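# Lower the held peg gently into the plate's hole

## Task

The left gripper starts out holding a peg a little above a plate, near the plate's hole. Lower the peg into that hole until it sits on the hole's bottom. Forcing or wedging the peg in too hard counts as failure.

## Robot and tools

ROBOT. There are two six-joint arms, left_arm and right_arm, and each ends in a two-finger parallel gripper. In the scene frame, the origin is at table-top height midway between the nominal bases, +x points out over the table, +z points up, and left_arm is on the +y side. The calibrated bases sit at (-0.036, +0.247, 0) m for left_arm and (+0.028, -0.347, 0) m for right_arm, and both are almost unrotated. Each result gives a hand's end_effector_position (metres) and end_effector_quat_wxyz in that arm's own base frame. That point lies between the finger pads, roughly 1 cm short of the tips. The fingers point along the gripper's +z axis and close along its y axis. Printed hand poses can be off by a few centimetres. Here the peg is already in the left gripper.

ROW LAYOUT. Every command row has 14 numbers, each in [-1, 1]. The first 7 are left_arm's and the next 7 are right_arm's. Within each arm the order is wrist roll, wrist pitch, shoulder, waist, elbow, wrist yaw, then opening. The six joint numbers are offsets, not poses. They are measured from the arm's Joint targets as printed when the action or move begins, not from the previous row, so sending the same offset again moves the joint further. Scale: 1.0 equals 2.224 rad for shoulder, waist and elbow, and 8.485 rad for wrist pitch, wrist yaw and wrist roll. For example, 0.01 rad of elbow is about 0.0045. The opening number is absolute: +1 is fully open and -1 is closed. Stated joint ranges in rad are: waist -2.618 to 3.054, shoulder 0 to 3.142, elbow 0 to 3.142, wrist pitch and wrist yaw -1.571 to 1.571, wrist roll -2.094 to 2.094. A request more than 0.059 rad beyond a range is refused.

TOOLS.
- execute_actions(actions, cameras): actions is a list of actions. Each action is a list of up to 15 rows, one per 1/30 s step. If an action has fewer rows, its last row is held for the remaining steps. An empty list returns state plus images. cameras is a list of names, ["all"], or [].
- move(target, speed, blend, opening_speed, grip_force, blocking, cameras): target is one 14-number row or a list of up to 15 rows. Every row in the list is an offset from the same starting Joint targets. speed is in rad/s for the joint with the farthest to go, 0.01 to 12.57, default 0.5. blend, in rad, rounds the corners between listed targets, and 0 means stop at each one. opening_speed is the finger command rate per second on the -1 to +1 scale, at least 0.2. grip_force is the force per finger pad in N, 10 to 50, and it persists once set. blocking=false returns after about 0.5 s while the motion keeps going.
- wait(seconds 0 to 10), stop(), zoom_image(camera, region [x0, y0, x1, y1] in pixels, at most 504 wide and tall), read_manual(section), finished_scene(scene = 1 or 2).
Cameras: cam_high, cam_low, cam_left_wrist, cam_right_wrist, each 672x504. Fixed cameras use the scene frame, and wrist cameras move with their hands.

RESULTS. Joint positions, Joint velocities and Joint targets each have one block per arm, in the joint order above. Positions and velocities also end with the gripper gap in m (0.093 = fully open) and its rate. grip_measured uses the -1 to +1 scale: the pads meet near -0.94, and each extra millimetre of object width adds about 0.0208. A move ends with a "move:" line such as done, off_target (at rest but more than 0.035 rad from its target), moving, held or fault. limits=held means some steps were withheld. "joint sent to its limit" means a joint was driven to its end. "joint command not followed" means the clearance check changed the targets. Joint torques are given per joint and include the arm's weight. MOTOR HOT appears at 75 °C. At 90 °C the arm folds up and stays idle. Tool commands shows the present gripper commands.

SUGGESTED ORDER. Look first, using an empty actions list and zooming on the hole. Line the peg up over the hole with small offsets. Then lower it slowly, at low speed, in small steps, checking images and torques. Stop once the peg no longer descends, because it is on the bottom. When the peg is seated and will stay put on its own, call finished_scene with scene 1. The outcome is judged as if the robot were absent.

AVOID. In every row, keep resending left_arm's current opening value. A 0 there is a real command that opens the hand part way and could drop the peg. Do not push down past contact or drive fast into the plate, since jamming fails the task. If an arm is pressing on something, command its targets back beyond its measured positions. Keep right_arm out of the way and never let the two arms touch. Do not let the peg fall or leave the table, and keep the wrist camera cables clear of objects. Avoid holding stretched or straining poses for long, because motors heat up.

Each tool is called after "Request:" by a JSON object that holds its "fn" and its "kwargs".

## Session

Request:
{"fn": "execute_actions", "kwargs": {"actions": []}}

Scene clock: 0.00 s.
left_arm: end_effector_position=(+0.2800, -0.1607, +0.1327) grip_measured=-0.291 end_effector_quat_wxyz=(+0.019, +0.861, +0.508, +0.003) | right_arm: end_effector_position=(+0.3754, +0.0000, +0.4021) grip_measured=+1.000 end_effector_quat_wxyz=(+0.707, +0.000, +0.707, +0.000)
Joint names: [wrist roll, wrist pitch, shoulder, waist, elbow, wrist yaw]
Joint positions: left_arm=[1.56 -1.298 1.73 -0.515 1.493 0.013 0.031] | right_arm=[0 0 1.047 0 1.047 0 0.093]
Joint velocities: left_arm=[-0.051 -0.081 0.002 -0.012 0.017 -0.095 0.008] | right_arm=[within noise]
Joint torques (N m): no reading
Motor temperatures (°C): left_arm=[29 35 36 28 36 31 31] | right_arm=[29 33 34 29 38 33 31]
Heat: left arm: 36 °C; right arm: 38 °C.
Joint targets: left_arm=[1.560 -1.296 1.710 -0.515 1.510 0.016] | right_arm=[0.000 0.011 1.042 0.000 1.062 0.000]
Tool commands: left_gripper/opening=-0.921165 right_gripper/opening=+1.0

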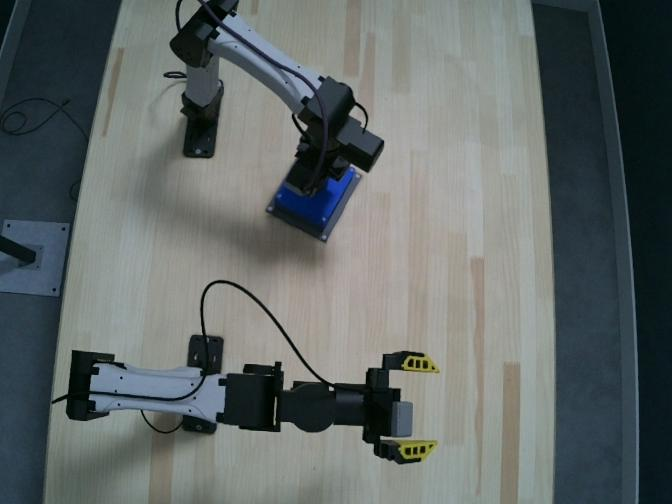

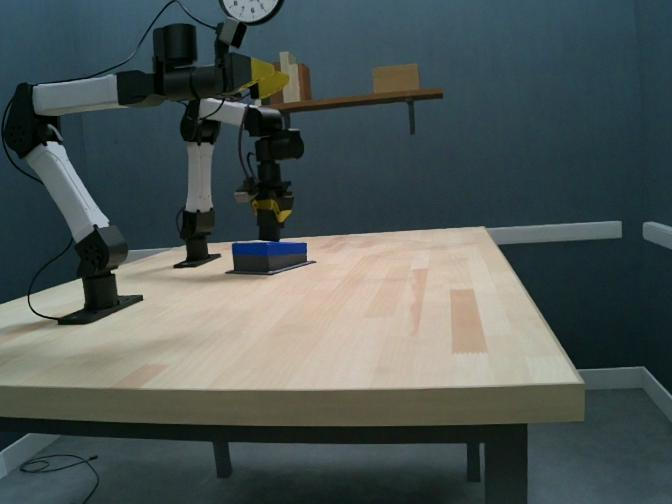

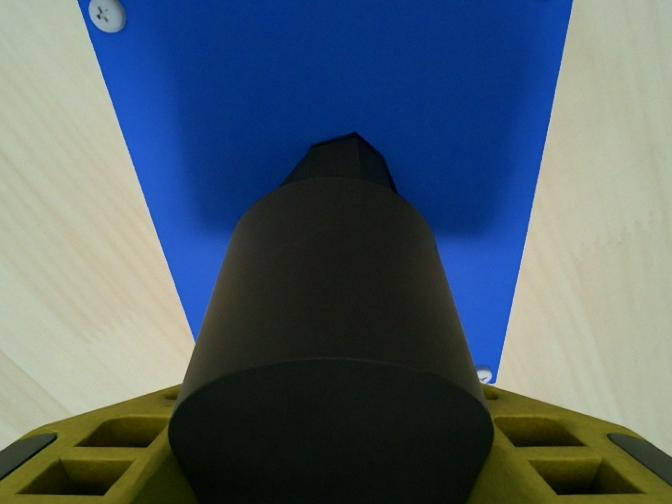

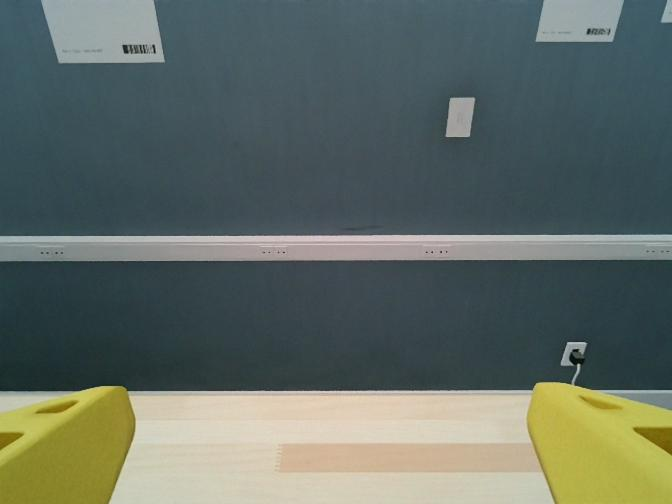

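Request:
{"fn": "zoom_image", "kwargs": {"camera": "cam_left_wrist", "region": [250, 80, 450, 230]}}

Request:
{"fn": "zoom_image", "kwargs": {"camera": "cam_low", "region": [210, 170, 330, 290]}}

Request:
{"fn": "zoom_image", "kwargs": {"camera": "cam_high", "region": [250, 130, 390, 250]}}

Scaled by 2.520 from the camera's 672x504 image, which has a finer 960x720 frame.

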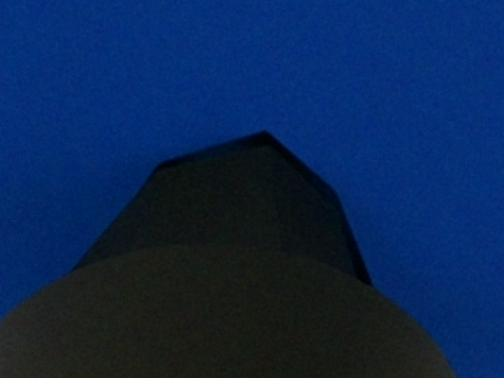

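Scaled by 4.200 from the camera's 672x504 image, which has a finer 960x720 frame.

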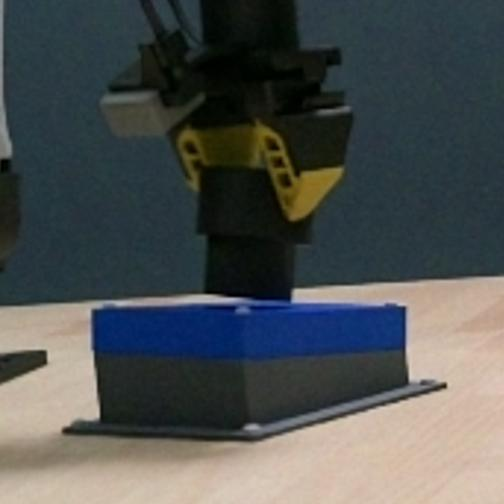

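Scaled by 3.600 from the camera's 672x504 image, which has a finer 960x720 frame.

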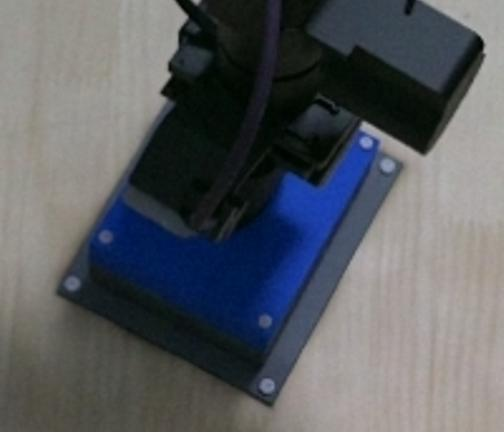

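Request:
{"fn": "zoom_image", "kwargs": {"camera": "cam_left_wrist", "region": [300, 125, 360, 170]}}

Request:
{"fn": "zoom_image", "kwargs": {"camera": "cam_left_wrist", "region": [345, 125, 405, 200]}}

Request:
{"fn": "zoom_image", "kwargs": {"camera": "cam_left_wrist", "region": [275, 140, 335, 195]}}

Scaled by 8.400 from the camera's 672x504 image, which has a finer 960x720 frame.

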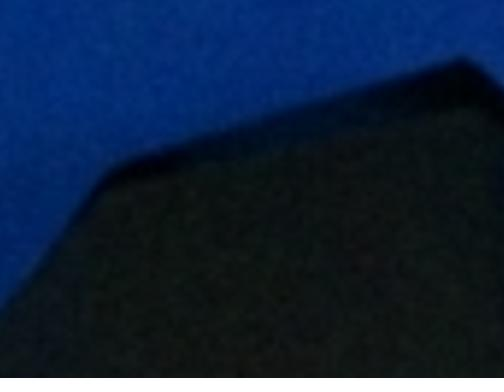

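Scaled by 6.720 from the camera's 672x504 image, which has a finer 960x720 frame.

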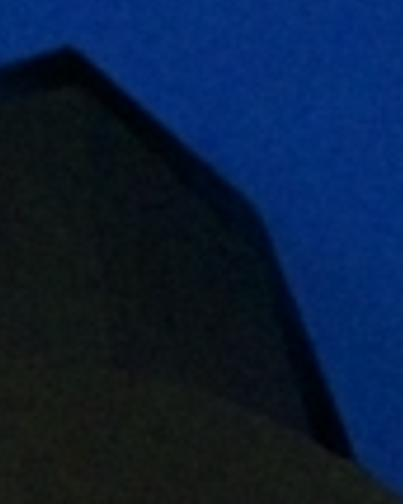

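Scaled by 8.400 from the camera's 672x504 image, which has a finer 960x720 frame.

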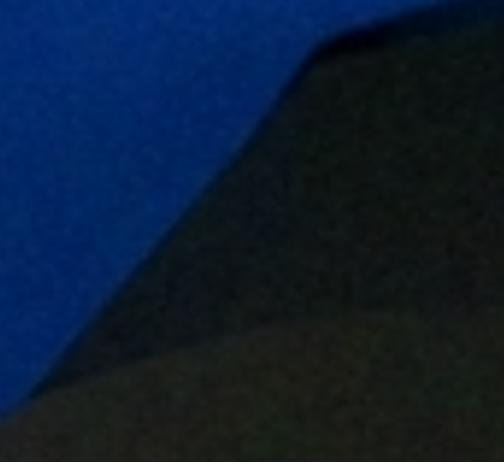

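Request:
{"fn": "zoom_image", "kwargs": {"camera": "cam_low", "region": [228, 200, 312, 263]}}

Request:
{"fn": "zoom_image", "kwargs": {"camera": "cam_low", "region": [250, 225, 300, 255]}}

Scaled by 6.000 from the camera's 672x504 image, which has a finer 960x720 frame.

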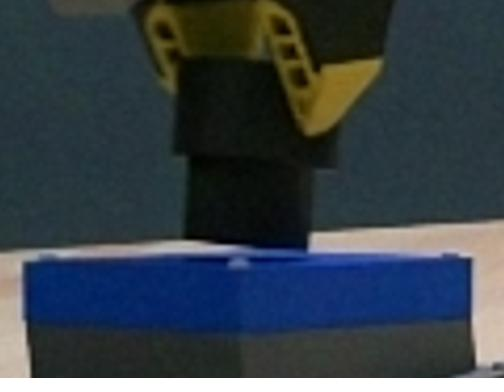

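Scaled by 10.080 from the camera's 672x504 image, which has a finer 960x720 frame.

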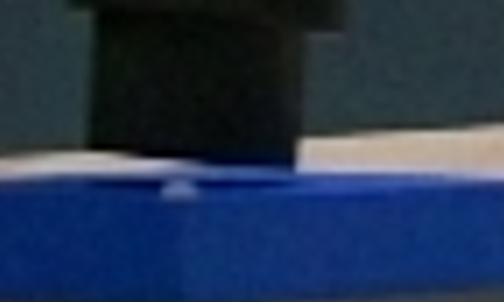

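Request:
{"fn": "zoom_image", "kwargs": {"camera": "cam_left_wrist", "region": [130, 160, 540, 467]}}

Scaled by 1.229 from the camera's 672x504 image, which has a finer 960x720 frame.

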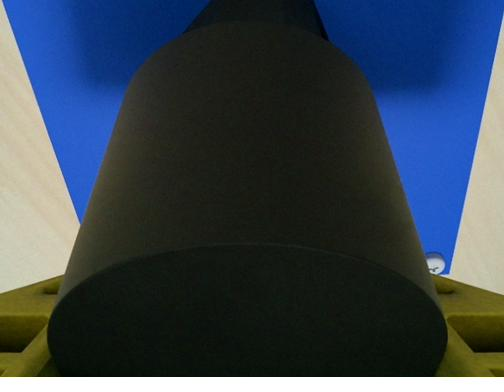

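Request:
{"fn": "zoom_image", "kwargs": {"camera": "cam_low", "region": [250, 205, 294, 245]}}

Request:
{"fn": "zoom_image", "kwargs": {"camera": "cam_low", "region": [225, 130, 315, 270]}}

Scaled by 11.455 from the camera's 672x504 image, which has a finer 960x720 frame.

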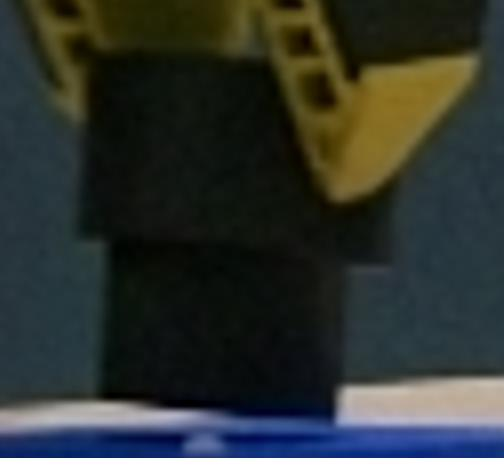

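Scaled by 3.600 from the camera's 672x504 image, which has a finer 960x720 frame.

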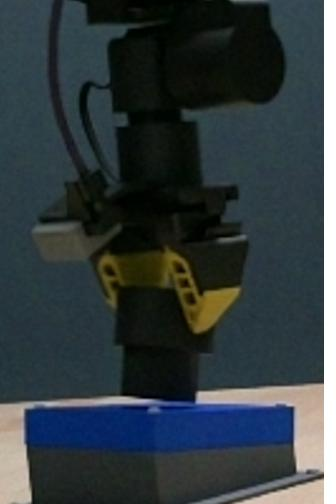

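Request:
{"fn": "move", "kwargs": {"target": [[0,-0.0164,0,0,0.0625,0,-0.921165,0,0,0,0,0,0,1],[-0.0259,-0.0164,0,-0.0634,0.0625,-0.0224,-0.921165,0,0,0,0,0,0,1]], "speed": 0.3, "cameras": ["cam_left_wrist","cam_low"]}}

Scene clock: 59.80 s.
left_arm: end_effector_position=(+0.2715, -0.1744, +0.1664) grip_measured=-0.217 end_effector_quat_wxyz=(-0.008, +0.838, +0.539, +0.080) | right_arm: end_effector_position=(+0.3754, +0.0000, +0.4021) grip_measured=+1.000 end_effector_quat_wxyz=(+0.707, +0.000, +0.707, +0.000)
Joint names: [wrist roll, wrist pitch, shoulder, waist, elbow, wrist yaw]
Joint positions: left_arm=[1.348 -1.42 1.73 -0.653 1.619 -0.157 0.035] | right_arm=[0 0 1.047 0 1.047 0 0.093]
Joint torques (N m): left_arm=[0.07 0.29 -8.68 -0.91 8.64 -0.09] | right_arm=[-0.03 2.3 -3.02 -0.23 9.99 0]
Motor temperatures (°C): left_arm=[29 34 50 28 42 31 33] | right_arm=[29 45 35 29 46 33 31]
Heat: left arm: 50 °C; right arm: 46 °C.
Joint targets: left_arm=[1.340 -1.435 1.710 -0.655 1.650 -0.174] | right_arm=[0.000 0.011 1.042 0.000 1.062 0.000]
move: done
camera_calibration:
cam_left_wrist: T_world_to_cam=[[-0.907111, 0.416154, -0.0629747, 0.329117], [0.311928, 0.765156, 0.563239, -0.00888708], [0.28258, 0.491276, -0.823891, 0.236363], [0, 0, 0, 1]] pos_world=[0.234527, -0.246283, 0.220469]
Images, in order (width x height): cam_low 672x504, cam_left_wrist 672x504.

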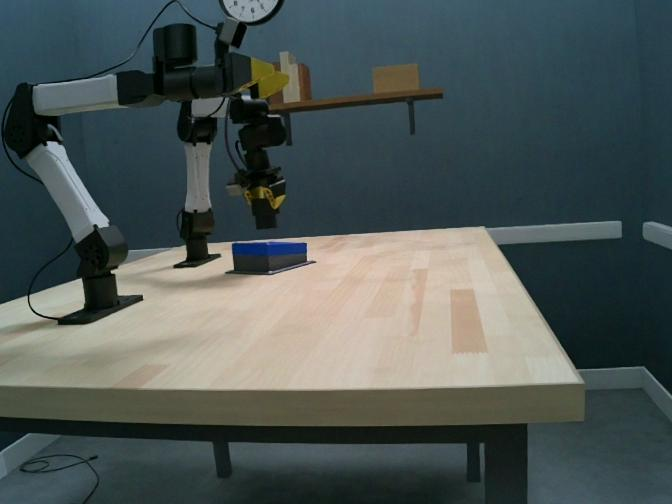

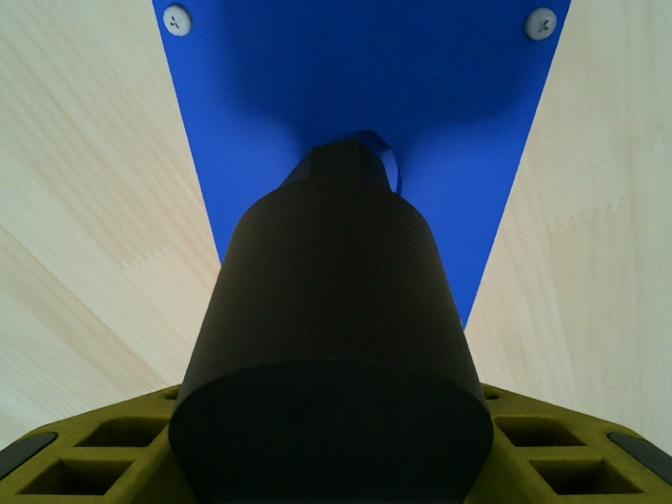

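Request:
{"fn": "zoom_image", "kwargs": {"camera": "cam_low", "region": [215, 170, 305, 260]}}

Request:
{"fn": "zoom_image", "kwargs": {"camera": "cam_left_wrist", "region": [260, 115, 420, 235]}}

Scaled by 5.600 from the camera's 672x504 image, which has a finer 960x720 frame.

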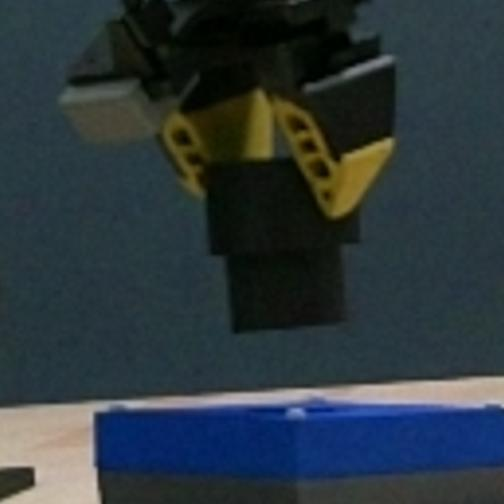

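Scaled by 3.150 from the camera's 672x504 image, which has a finer 960x720 frame.

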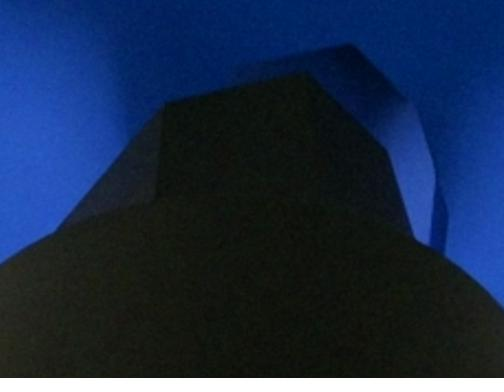

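Request:
{"fn": "zoom_image", "kwargs": {"camera": "cam_left_wrist", "region": [140, 0, 260, 120]}}

Request:
{"fn": "zoom_image", "kwargs": {"camera": "cam_left_wrist", "region": [180, 160, 280, 280]}}

Request:
{"fn": "zoom_image", "kwargs": {"camera": "cam_left_wrist", "region": [480, 0, 600, 120]}}

Request:
{"fn": "zoom_image", "kwargs": {"camera": "cam_left_wrist", "region": [430, 220, 530, 340]}}

Scaled by 4.200 from the camera's 672x504 image, which has a finer 960x720 frame.

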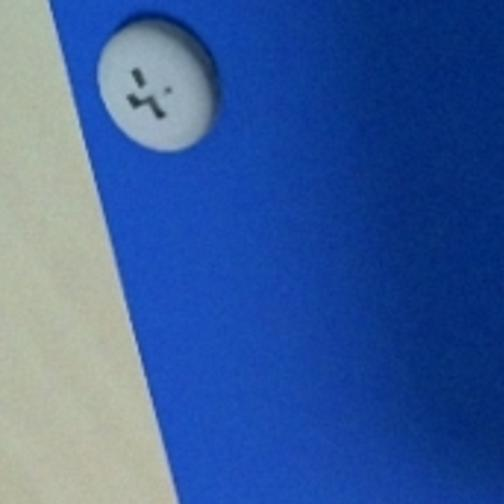

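Scaled by 4.200 from the camera's 672x504 image, which has a finer 960x720 frame.

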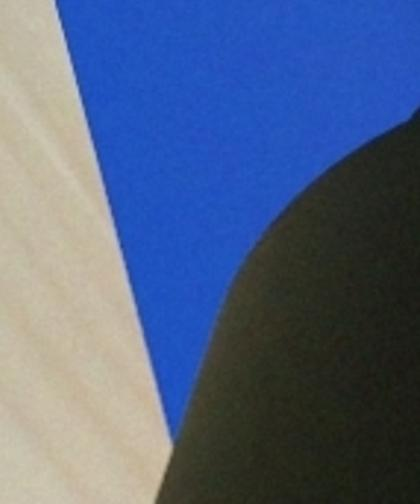

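Scaled by 4.200 from the camera's 672x504 image, which has a finer 960x720 frame.

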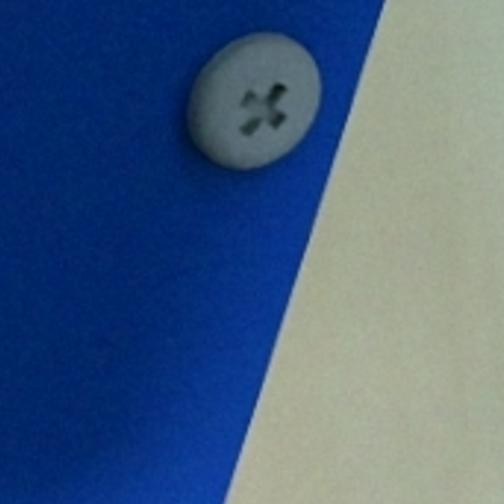

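Scaled by 4.200 from the camera's 672x504 image, which has a finer 960x720 frame.

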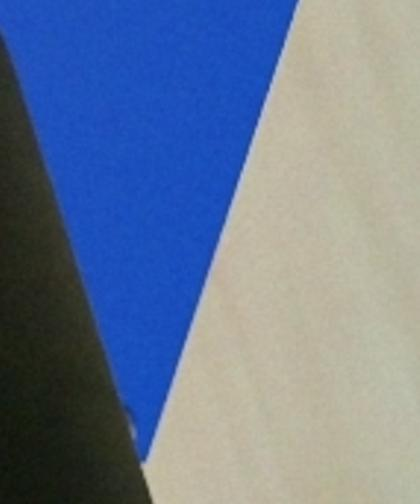

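Request:
{"fn": "zoom_image", "kwargs": {"camera": "cam_left_wrist", "region": [165, 200, 305, 420]}}

Request:
{"fn": "zoom_image", "kwargs": {"camera": "cam_left_wrist", "region": [365, 200, 505, 420]}}

Request:
{"fn": "zoom_image", "kwargs": {"camera": "cam_low", "region": [240, 190, 290, 240]}}

Request:
{"fn": "zoom_image", "kwargs": {"camera": "cam_low", "region": [225, 230, 320, 280]}}

Scaled by 2.291 from the camera's 672x504 image, which has a finer 960x720 frame.

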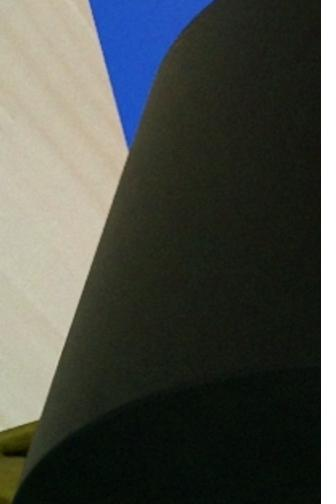

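Scaled by 2.291 from the camera's 672x504 image, which has a finer 960x720 frame.

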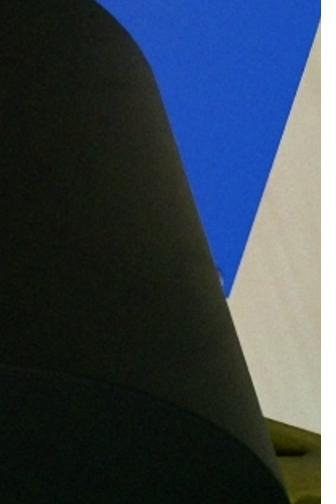

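Scaled by 10.080 from the camera's 672x504 image, which has a finer 960x720 frame.

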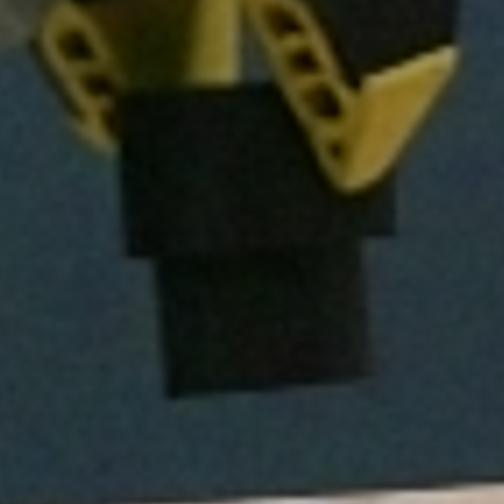

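Scaled by 5.305 from the camera's 672x504 image, which has a finer 960x720 frame.

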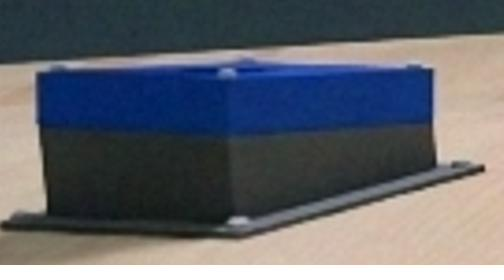

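Request:
{"fn": "move", "kwargs": {"target": [0.0044,0,0,0.0166,0,0.0059,-0.921165,0,0,0,0,0,0,1], "speed": 0.3, "cameras": ["cam_left_wrist","cam_low"]}}

Request:
{"fn": "zoom_image", "kwargs": {"camera": "cam_left_wrist", "region": [270, 105, 420, 225]}}

Request:
{"fn": "zoom_image", "kwargs": {"camera": "cam_low", "region": [230, 190, 300, 260]}}

Scene clock: 88.83 s.
left_arm: end_effector_position=(+0.2747, -0.1688, +0.1659) grip_measured=-0.217 end_effector_quat_wxyz=(-0.006, +0.836, +0.544, +0.070) | right_arm: end_effector_position=(+0.3754, +0.0000, +0.4021) grip_measured=+1.000 end_effector_quat_wxyz=(+0.707, +0.000, +0.707, +0.000)
Joint names: [wrist roll, wrist pitch, shoulder, waist, elbow, wrist yaw]
Joint positions: left_arm=[1.368 -1.42 1.73 -0.622 1.619 -0.135 0.035] | right_arm=[0 0 1.047 0 1.047 0 0.093]
Joint torques (N m): left_arm=[0.25 0.21 -8.84 -0.42 8.58 0.14] | right_arm=[0 2.24 -3 -0.36 10.04 0.02]
Heat: left arm: 52 °C; right arm: 48 °C.
Joint targets: left_arm=[1.378 -1.435 1.710 -0.619 1.650 -0.124] | right_arm=[0.000 0.011 1.042 0.000 1.062 0.000]
move: done
camera_calibration:
cam_left_wrist: T_world_to_cam=[[-0.912431, 0.4054, -0.0558582, 0.328162], [0.311743, 0.776993, 0.546899, -0.00901833], [0.265114, 0.481594, -0.835333, 0.237341], [0, 0, 0, 1]] pos_world=[0.239314, -0.240332, 0.221522]
Images, in order (width x height): cam_low 672x504, cam_left_wrist 672x504.

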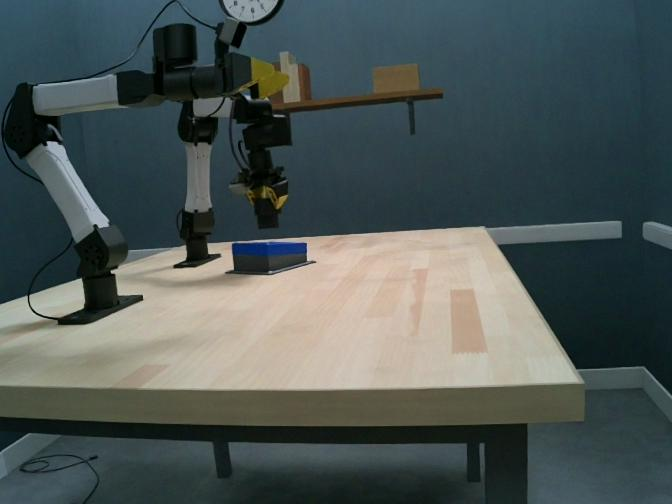

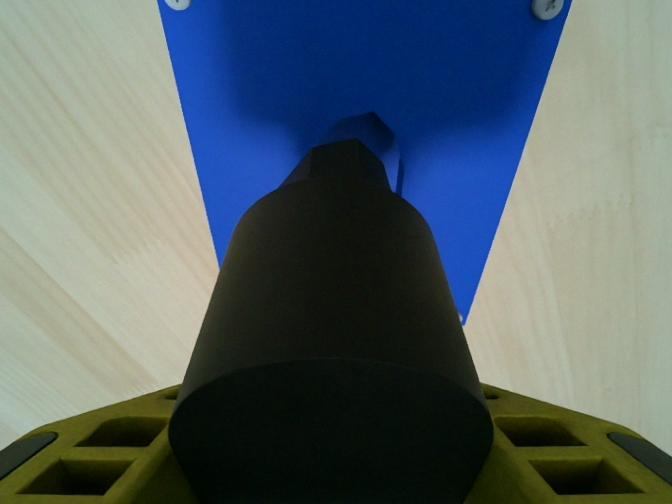

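Scaled by 3.360 from the camera's 672x504 image, which has a finer 960x720 frame.

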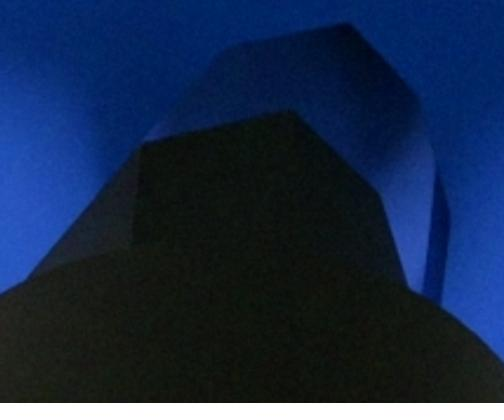

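Scaled by 7.200 from the camera's 672x504 image, which has a finer 960x720 frame.

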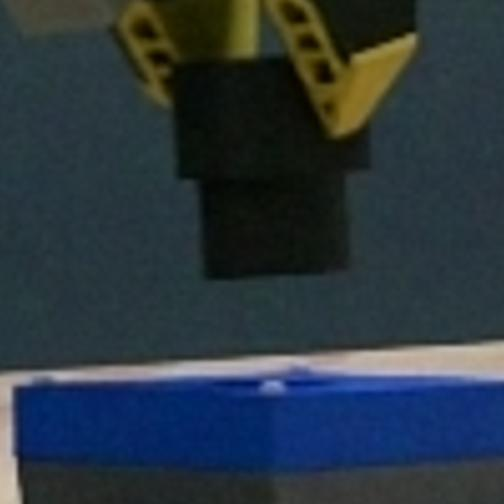

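Request:
{"fn": "zoom_image", "kwargs": {"camera": "cam_left_wrist", "region": [305, 100, 385, 160]}}

Request:
{"fn": "zoom_image", "kwargs": {"camera": "cam_left_wrist", "region": [350, 100, 430, 200]}}

Request:
{"fn": "zoom_image", "kwargs": {"camera": "cam_left_wrist", "region": [265, 130, 345, 200]}}

Scaled by 6.300 from the camera's 672x504 image, which has a finer 960x720 frame.

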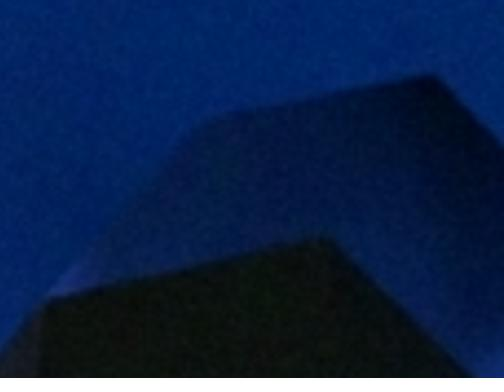

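Scaled by 5.040 from the camera's 672x504 image, which has a finer 960x720 frame.

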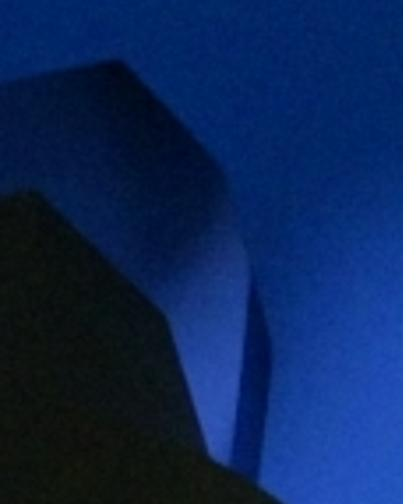

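Scaled by 6.300 from the camera's 672x504 image, which has a finer 960x720 frame.

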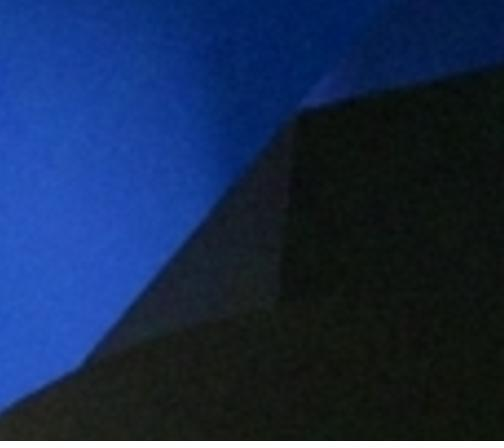

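Request:
{"fn": "move", "kwargs": {"target": [0.0060,0.0079,-0.0198,0.0144,-0.0499,0.0032,-0.921165,0,0,0,0,0,0,1], "speed": 0.2, "cameras": ["cam_left_wrist","cam_low"]}}

Request:
{"fn": "zoom_image", "kwargs": {"camera": "cam_left_wrist", "region": [300, 100, 380, 160]}}

Request:
{"fn": "zoom_image", "kwargs": {"camera": "cam_left_wrist", "region": [345, 110, 425, 210]}}

Request:
{"fn": "zoom_image", "kwargs": {"camera": "cam_left_wrist", "region": [265, 130, 345, 200]}}

Request:
{"fn": "zoom_image", "kwargs": {"camera": "cam_low", "region": [240, 200, 300, 260]}}

Scene clock: 105.93 s.
left_arm: end_effector_position=(+0.2687, -0.1582, +0.1494) grip_measured=-0.217 end_effector_quat_wxyz=(-0.018, +0.843, +0.536, +0.052) | right_arm: end_effector_position=(+0.3754, +0.0000, +0.4021) grip_measured=+1.000 end_effector_quat_wxyz=(+0.707, +0.000, +0.707, +0.000)
Joint names: [wrist roll, wrist pitch, shoulder, waist, elbow, wrist yaw]
Joint positions: left_arm=[1.419 -1.386 1.713 -0.591 1.537 -0.109 0.035] | right_arm=[0 0 1.047 0 1.047 0 0.093]
Joint torques (N m): left_arm=[0.31 0.54 -10.73 -0.24 6.05 0.13] | right_arm=[0.05 2.31 -3.23 -0.24 10.02 -0.04]
Motor temperatures (°C): left_arm=[29 33 53 28 47 31 34] | right_arm=[29 48 35 29 49 33 31]
Heat: left arm: 53 °C; right arm: 49 °C.
Joint targets: left_arm=[1.429 -1.368 1.666 -0.586 1.539 -0.097] | right_arm=[0.000 0.011 1.042 0.000 1.062 0.000]
move: off_target (left_arm); left_arm: the shoulder is farthest, 0.047 rad from its target
camera_calibration:
cam_left_wrist: T_world_to_cam=[[-0.905701, 0.423667, -0.0145326, 0.312435], [0.351598, 0.769903, 0.532568, -0.0161685], [0.23682, 0.477238, -0.846262, 0.228627], [0, 0, 0, 1]] pos_world=[0.234514, -0.22903, 0.20663]
Images, in order (width x height): cam_low 672x504, cam_left_wrist 672x504.

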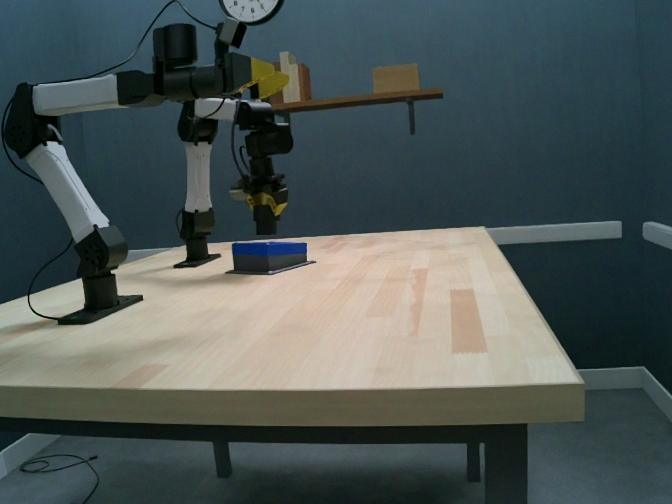

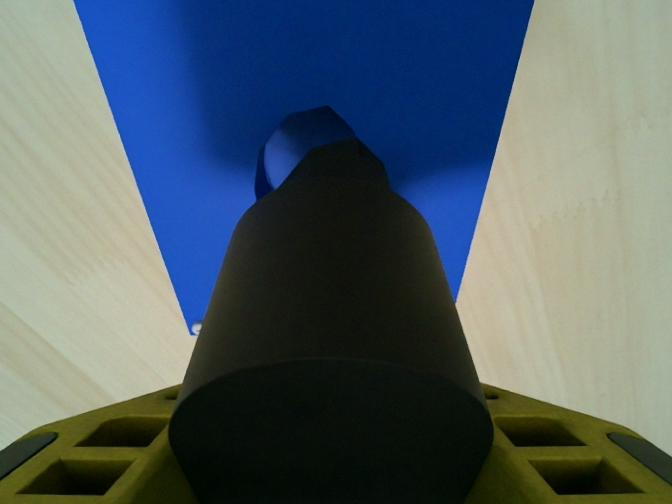

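Scaled by 6.300 from the camera's 672x504 image, which has a finer 960x720 frame.

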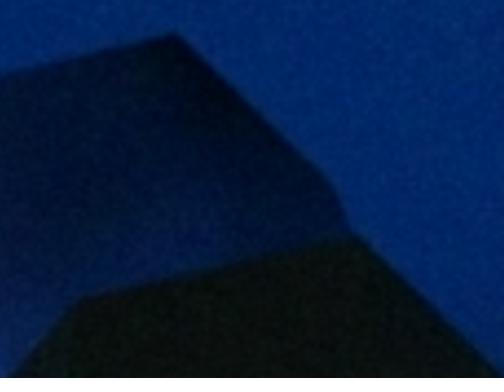

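Scaled by 5.040 from the camera's 672x504 image, which has a finer 960x720 frame.

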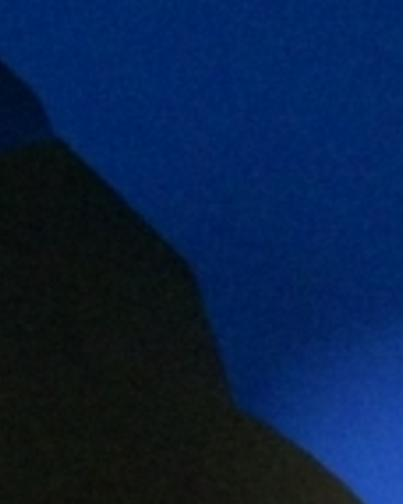

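Scaled by 6.300 from the camera's 672x504 image, which has a finer 960x720 frame.

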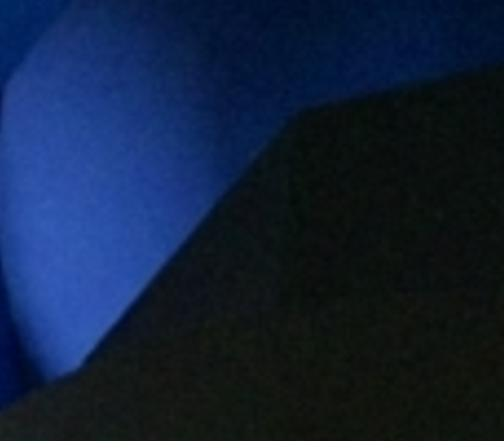

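Scaled by 8.400 from the camera's 672x504 image, which has a finer 960x720 frame.

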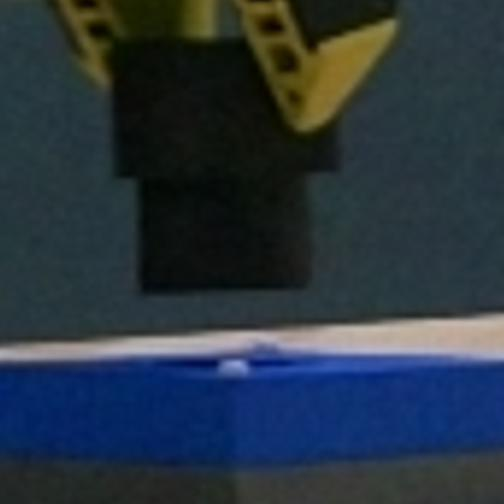

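Request:
{"fn": "move", "kwargs": {"target": [0,0.0037,0,0,0,0,-0.921165,0,0,0,0,0,0,1], "speed": 0.2, "cameras": ["cam_left_wrist"]}}

Request:
{"fn": "zoom_image", "kwargs": {"camera": "cam_left_wrist", "region": [300, 95, 420, 195]}}

Request:
{"fn": "zoom_image", "kwargs": {"camera": "cam_left_wrist", "region": [265, 100, 365, 200]}}

Scene clock: 115.17 s.
left_arm: end_effector_position=(+0.2746, -0.1622, +0.1496) grip_measured=-0.217 end_effector_quat_wxyz=(-0.004, +0.842, +0.536, +0.057) | right_arm: end_effector_position=(+0.3754, +0.0000, +0.4021) grip_measured=+1.000 end_effector_quat_wxyz=(+0.707, +0.000, +0.707, +0.000)
Joint names: [wrist roll, wrist pitch, shoulder, waist, elbow, wrist yaw]
Joint positions: left_arm=[1.419 -1.356 1.713 -0.591 1.537 -0.109 0.035] | right_arm=[0 0 1.047 0 1.047 0 0.093]
Joint torques (N m): left_arm=[0.28 0.64 -10.91 -0.09 6.12 0.18] | right_arm=[-0.01 2.33 -3.14 -0.08 10.03 0.05]
Motor temperatures (°C): left_arm=[29 33 55 28 45 31 34] | right_arm=[29 49 35 29 49 33 31]
Heat: left arm: 55 °C; right arm: 49 °C.
Joint targets: left_arm=[1.429 -1.337 1.666 -0.586 1.539 -0.097] | right_arm=[0.000 0.011 1.042 0.000 1.062 0.000]
move: off_target (left_arm); left_arm: the shoulder is farthest, 0.047 rad from its target
camera_calibration:
cam_left_wrist: T_world_to_cam=[[-0.904794, 0.423581, -0.0438869, 0.323659], [0.338954, 0.778722, 0.527922, -0.00967446], [0.257794, 0.462785, -0.848158, 0.221497], [0, 0, 0, 1]] pos_world=[0.239024, -0.232068, 0.207177]
Images, in order (width x height): cam_left_wrist 672x504.

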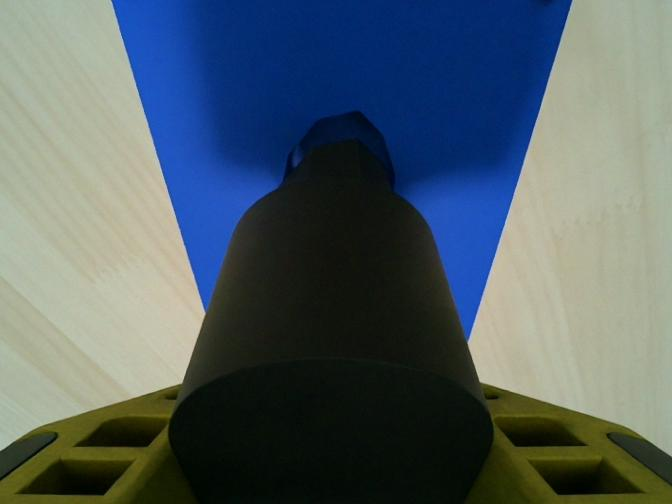

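Scaled by 4.200 from the camera's 672x504 image, which has a finer 960x720 frame.

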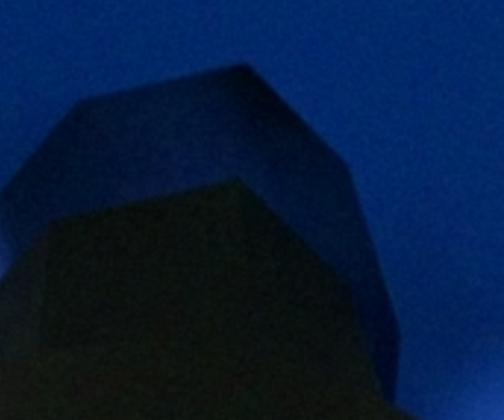

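Scaled by 5.040 from the camera's 672x504 image, which has a finer 960x720 frame.

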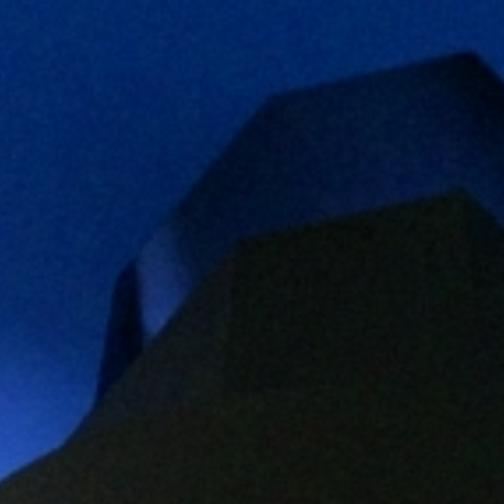

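Request:
{"fn": "move", "kwargs": {"target": [0.0006,0.0058,-0.0034,-0.0022,-0.0252,0,-0.921165,0,0,0,0,0,0,1], "speed": 0.15, "cameras": ["cam_left_wrist","cam_low"]}}

Request:
{"fn": "zoom_image", "kwargs": {"camera": "cam_left_wrist", "region": [300, 95, 420, 195]}}

Request:
{"fn": "zoom_image", "kwargs": {"camera": "cam_left_wrist", "region": [265, 100, 365, 200]}}

Scene clock: 125.43 s.
left_arm: end_effector_position=(+0.2735, -0.1615, +0.1375) grip_measured=-0.217 end_effector_quat_wxyz=(-0.004, +0.843, +0.534, +0.057) | right_arm: end_effector_position=(+0.3754, +0.0000, +0.4021) grip_measured=+1.000 end_effector_quat_wxyz=(+0.707, +0.000, +0.707, +0.000)
Joint names: [wrist roll, wrist pitch, shoulder, waist, elbow, wrist yaw]
Joint positions: left_arm=[1.424 -1.307 1.706 -0.591 1.481 -0.109 0.035] | right_arm=[0 0 1.047 0 1.047 0 0.093]
Joint torques (N m): left_arm=[0.3 0.58 -10.88 -0.65 6.15 0.21] | right_arm=[0.01 2.32 -3.44 -0.16 10.13 0.01]
Motor temperatures (°C): left_arm=[29 33 57 28 44 31 34] | right_arm=[29 50 35 29 50 33 31]
Heat: left arm: 57 °C; right arm: 50 °C.
Joint targets: left_arm=[1.434 -1.287 1.658 -0.591 1.482 -0.097] | right_arm=[0.000 0.011 1.042 0.000 1.062 0.000]
move: off_target (left_arm); left_arm: the shoulder is farthest, 0.048 rad from its target
camera_calibration:
cam_left_wrist: T_world_to_cam=[[-0.902737, 0.428004, -0.0433487, 0.321935], [0.342943, 0.776821, 0.528147, -0.00480845], [0.259723, 0.461912, -0.848046, 0.210461], [0, 0, 0, 1]] pos_world=[0.23761, -0.231268, 0.194975]
Images, in order (width x height): cam_low 672x504, cam_left_wrist 672x504.

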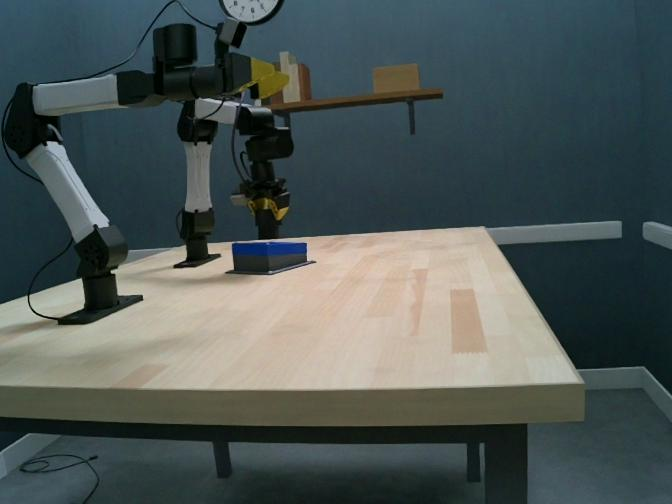

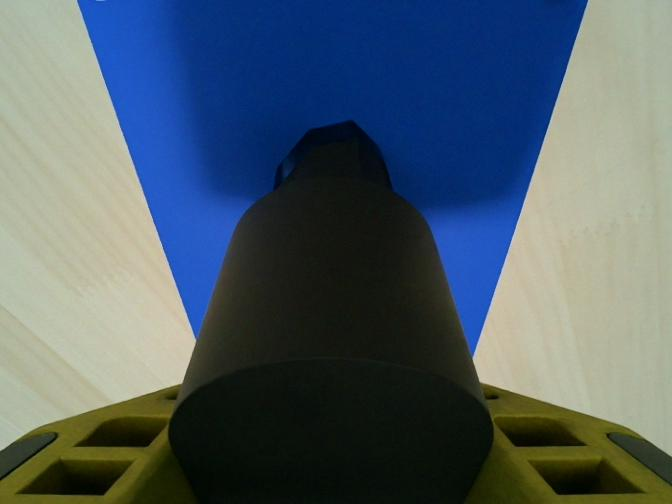

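Scaled by 4.200 from the camera's 672x504 image, which has a finer 960x720 frame.

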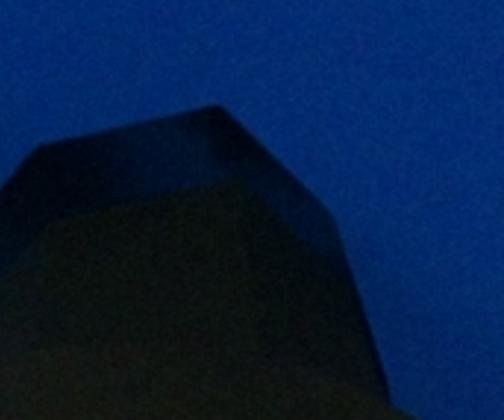

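Scaled by 5.040 from the camera's 672x504 image, which has a finer 960x720 frame.

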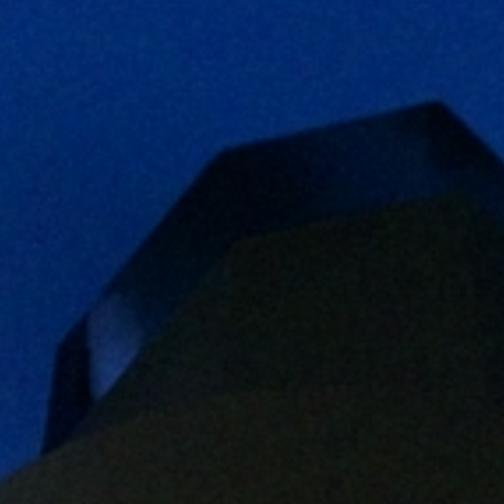

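Request:
{"fn": "move", "kwargs": {"target": [0,0.0007,0.0144,-0.0052,0,0,-0.921165,0,0,0,0,0,0,1], "speed": 0.1}}

Scene clock: 132.93 s.
left_arm: end_effector_position=(+0.2735, -0.1643, +0.1375) grip_measured=-0.217 end_effector_quat_wxyz=(-0.002, +0.845, +0.531, +0.059) | right_arm: end_effector_position=(+0.3754, +0.0000, +0.4021) grip_measured=+1.000 end_effector_quat_wxyz=(+0.707, +0.000, +0.707, +0.000)
Joint names: [wrist roll, wrist pitch, shoulder, waist, elbow, wrist yaw]
Joint positions: left_arm=[1.424 -1.301 1.706 -0.598 1.481 -0.109 0.035] | right_arm=[0 0 1.047 0 1.047 0 0.093]
Joint torques (N m): left_arm=[0.3 0.67 -8.21 -1.11 6 0.16] | right_arm=[0.03 2.29 -3 -0.18 10.13 0.03]
Motor temperatures (°C): left_arm=[29 33 57 28 43 31 34] | right_arm=[29 50 35 29 50 33 31]
Heat: left arm: 57 °C; right arm: 50 °C.
Joint targets: left_arm=[1.434 -1.281 1.690 -0.603 1.482 -0.097] | right_arm=[0.000 0.011 1.042 0.000 1.062 0.000]
move: done

Request:
{"fn": "move", "kwargs": {"target": [0,0,0.0036,0,0,0,-0.921165,0,0,0,0,0,0,1], "speed": 0.1, "cameras": ["cam_left_wrist"]}}

Request:
{"fn": "zoom_image", "kwargs": {"camera": "cam_left_wrist", "region": [300, 105, 400, 205]}}

Request:
{"fn": "zoom_image", "kwargs": {"camera": "cam_left_wrist", "region": [265, 105, 365, 205]}}

Scene clock: 137.17 s.
left_arm: end_effector_position=(+0.2736, -0.1643, +0.1375) grip_measured=-0.217 end_effector_quat_wxyz=(-0.001, +0.845, +0.531, +0.059) | right_arm: end_effector_position=(+0.3754, +0.0000, +0.4021) grip_measured=+1.000 end_effector_quat_wxyz=(+0.707, +0.000, +0.707, +0.000)
Joint names: [wrist roll, wrist pitch, shoulder, waist, elbow, wrist yaw]
Joint positions: left_arm=[1.424 -1.301 1.706 -0.598 1.481 -0.109 0.035] | right_arm=[0 0 1.047 0 1.047 0 0.093]
Joint torques (N m): left_arm=[0.27 0.63 -7.5 -0.85 5.93 0.16] | right_arm=[-0.02 2.26 -3.04 0.02 9.95 0.03]
Motor temperatures (°C): left_arm=[29 33 56 28 43 31 34] | right_arm=[29 50 35 29 50 33 31]
Heat: left arm: 56 °C; right arm: 50 °C.
Joint targets: left_arm=[1.434 -1.281 1.698 -0.603 1.482 -0.097] | right_arm=[0.000 0.011 1.042 0.000 1.062 0.000]
move: done
camera_calibration:
cam_left_wrist: T_world_to_cam=[[-0.899377, 0.434378, -0.0493665, 0.324116], [0.345898, 0.776104, 0.527274, -0.00353355], [0.26735, 0.457142, -0.84826, 0.208922], [0, 0, 0, 1]] pos_world=[0.236869, -0.233554, 0.195084]
Images, in order (width x height): cam_left_wrist 672x504.

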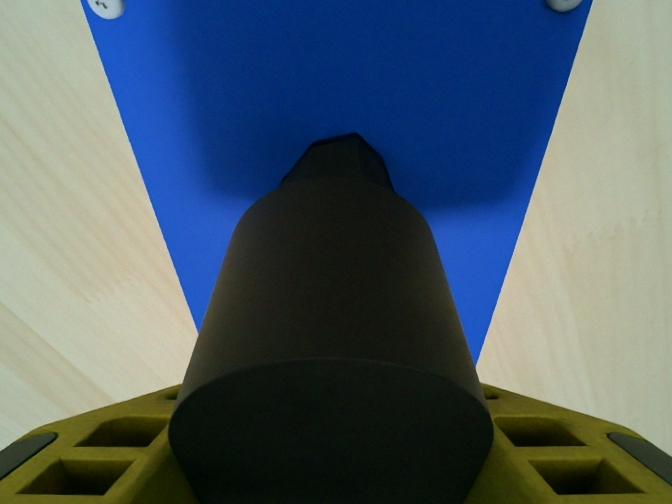

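Scaled by 5.040 from the camera's 672x504 image, which has a finer 960x720 frame.

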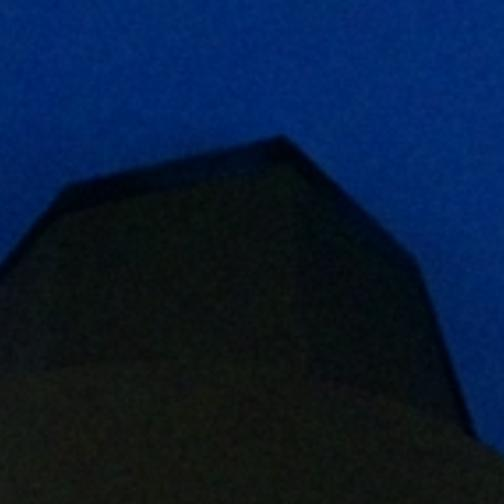

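Scaled by 5.040 from the camera's 672x504 image, which has a finer 960x720 frame.

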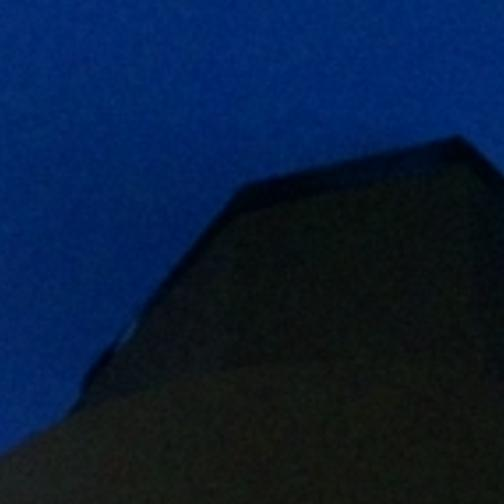

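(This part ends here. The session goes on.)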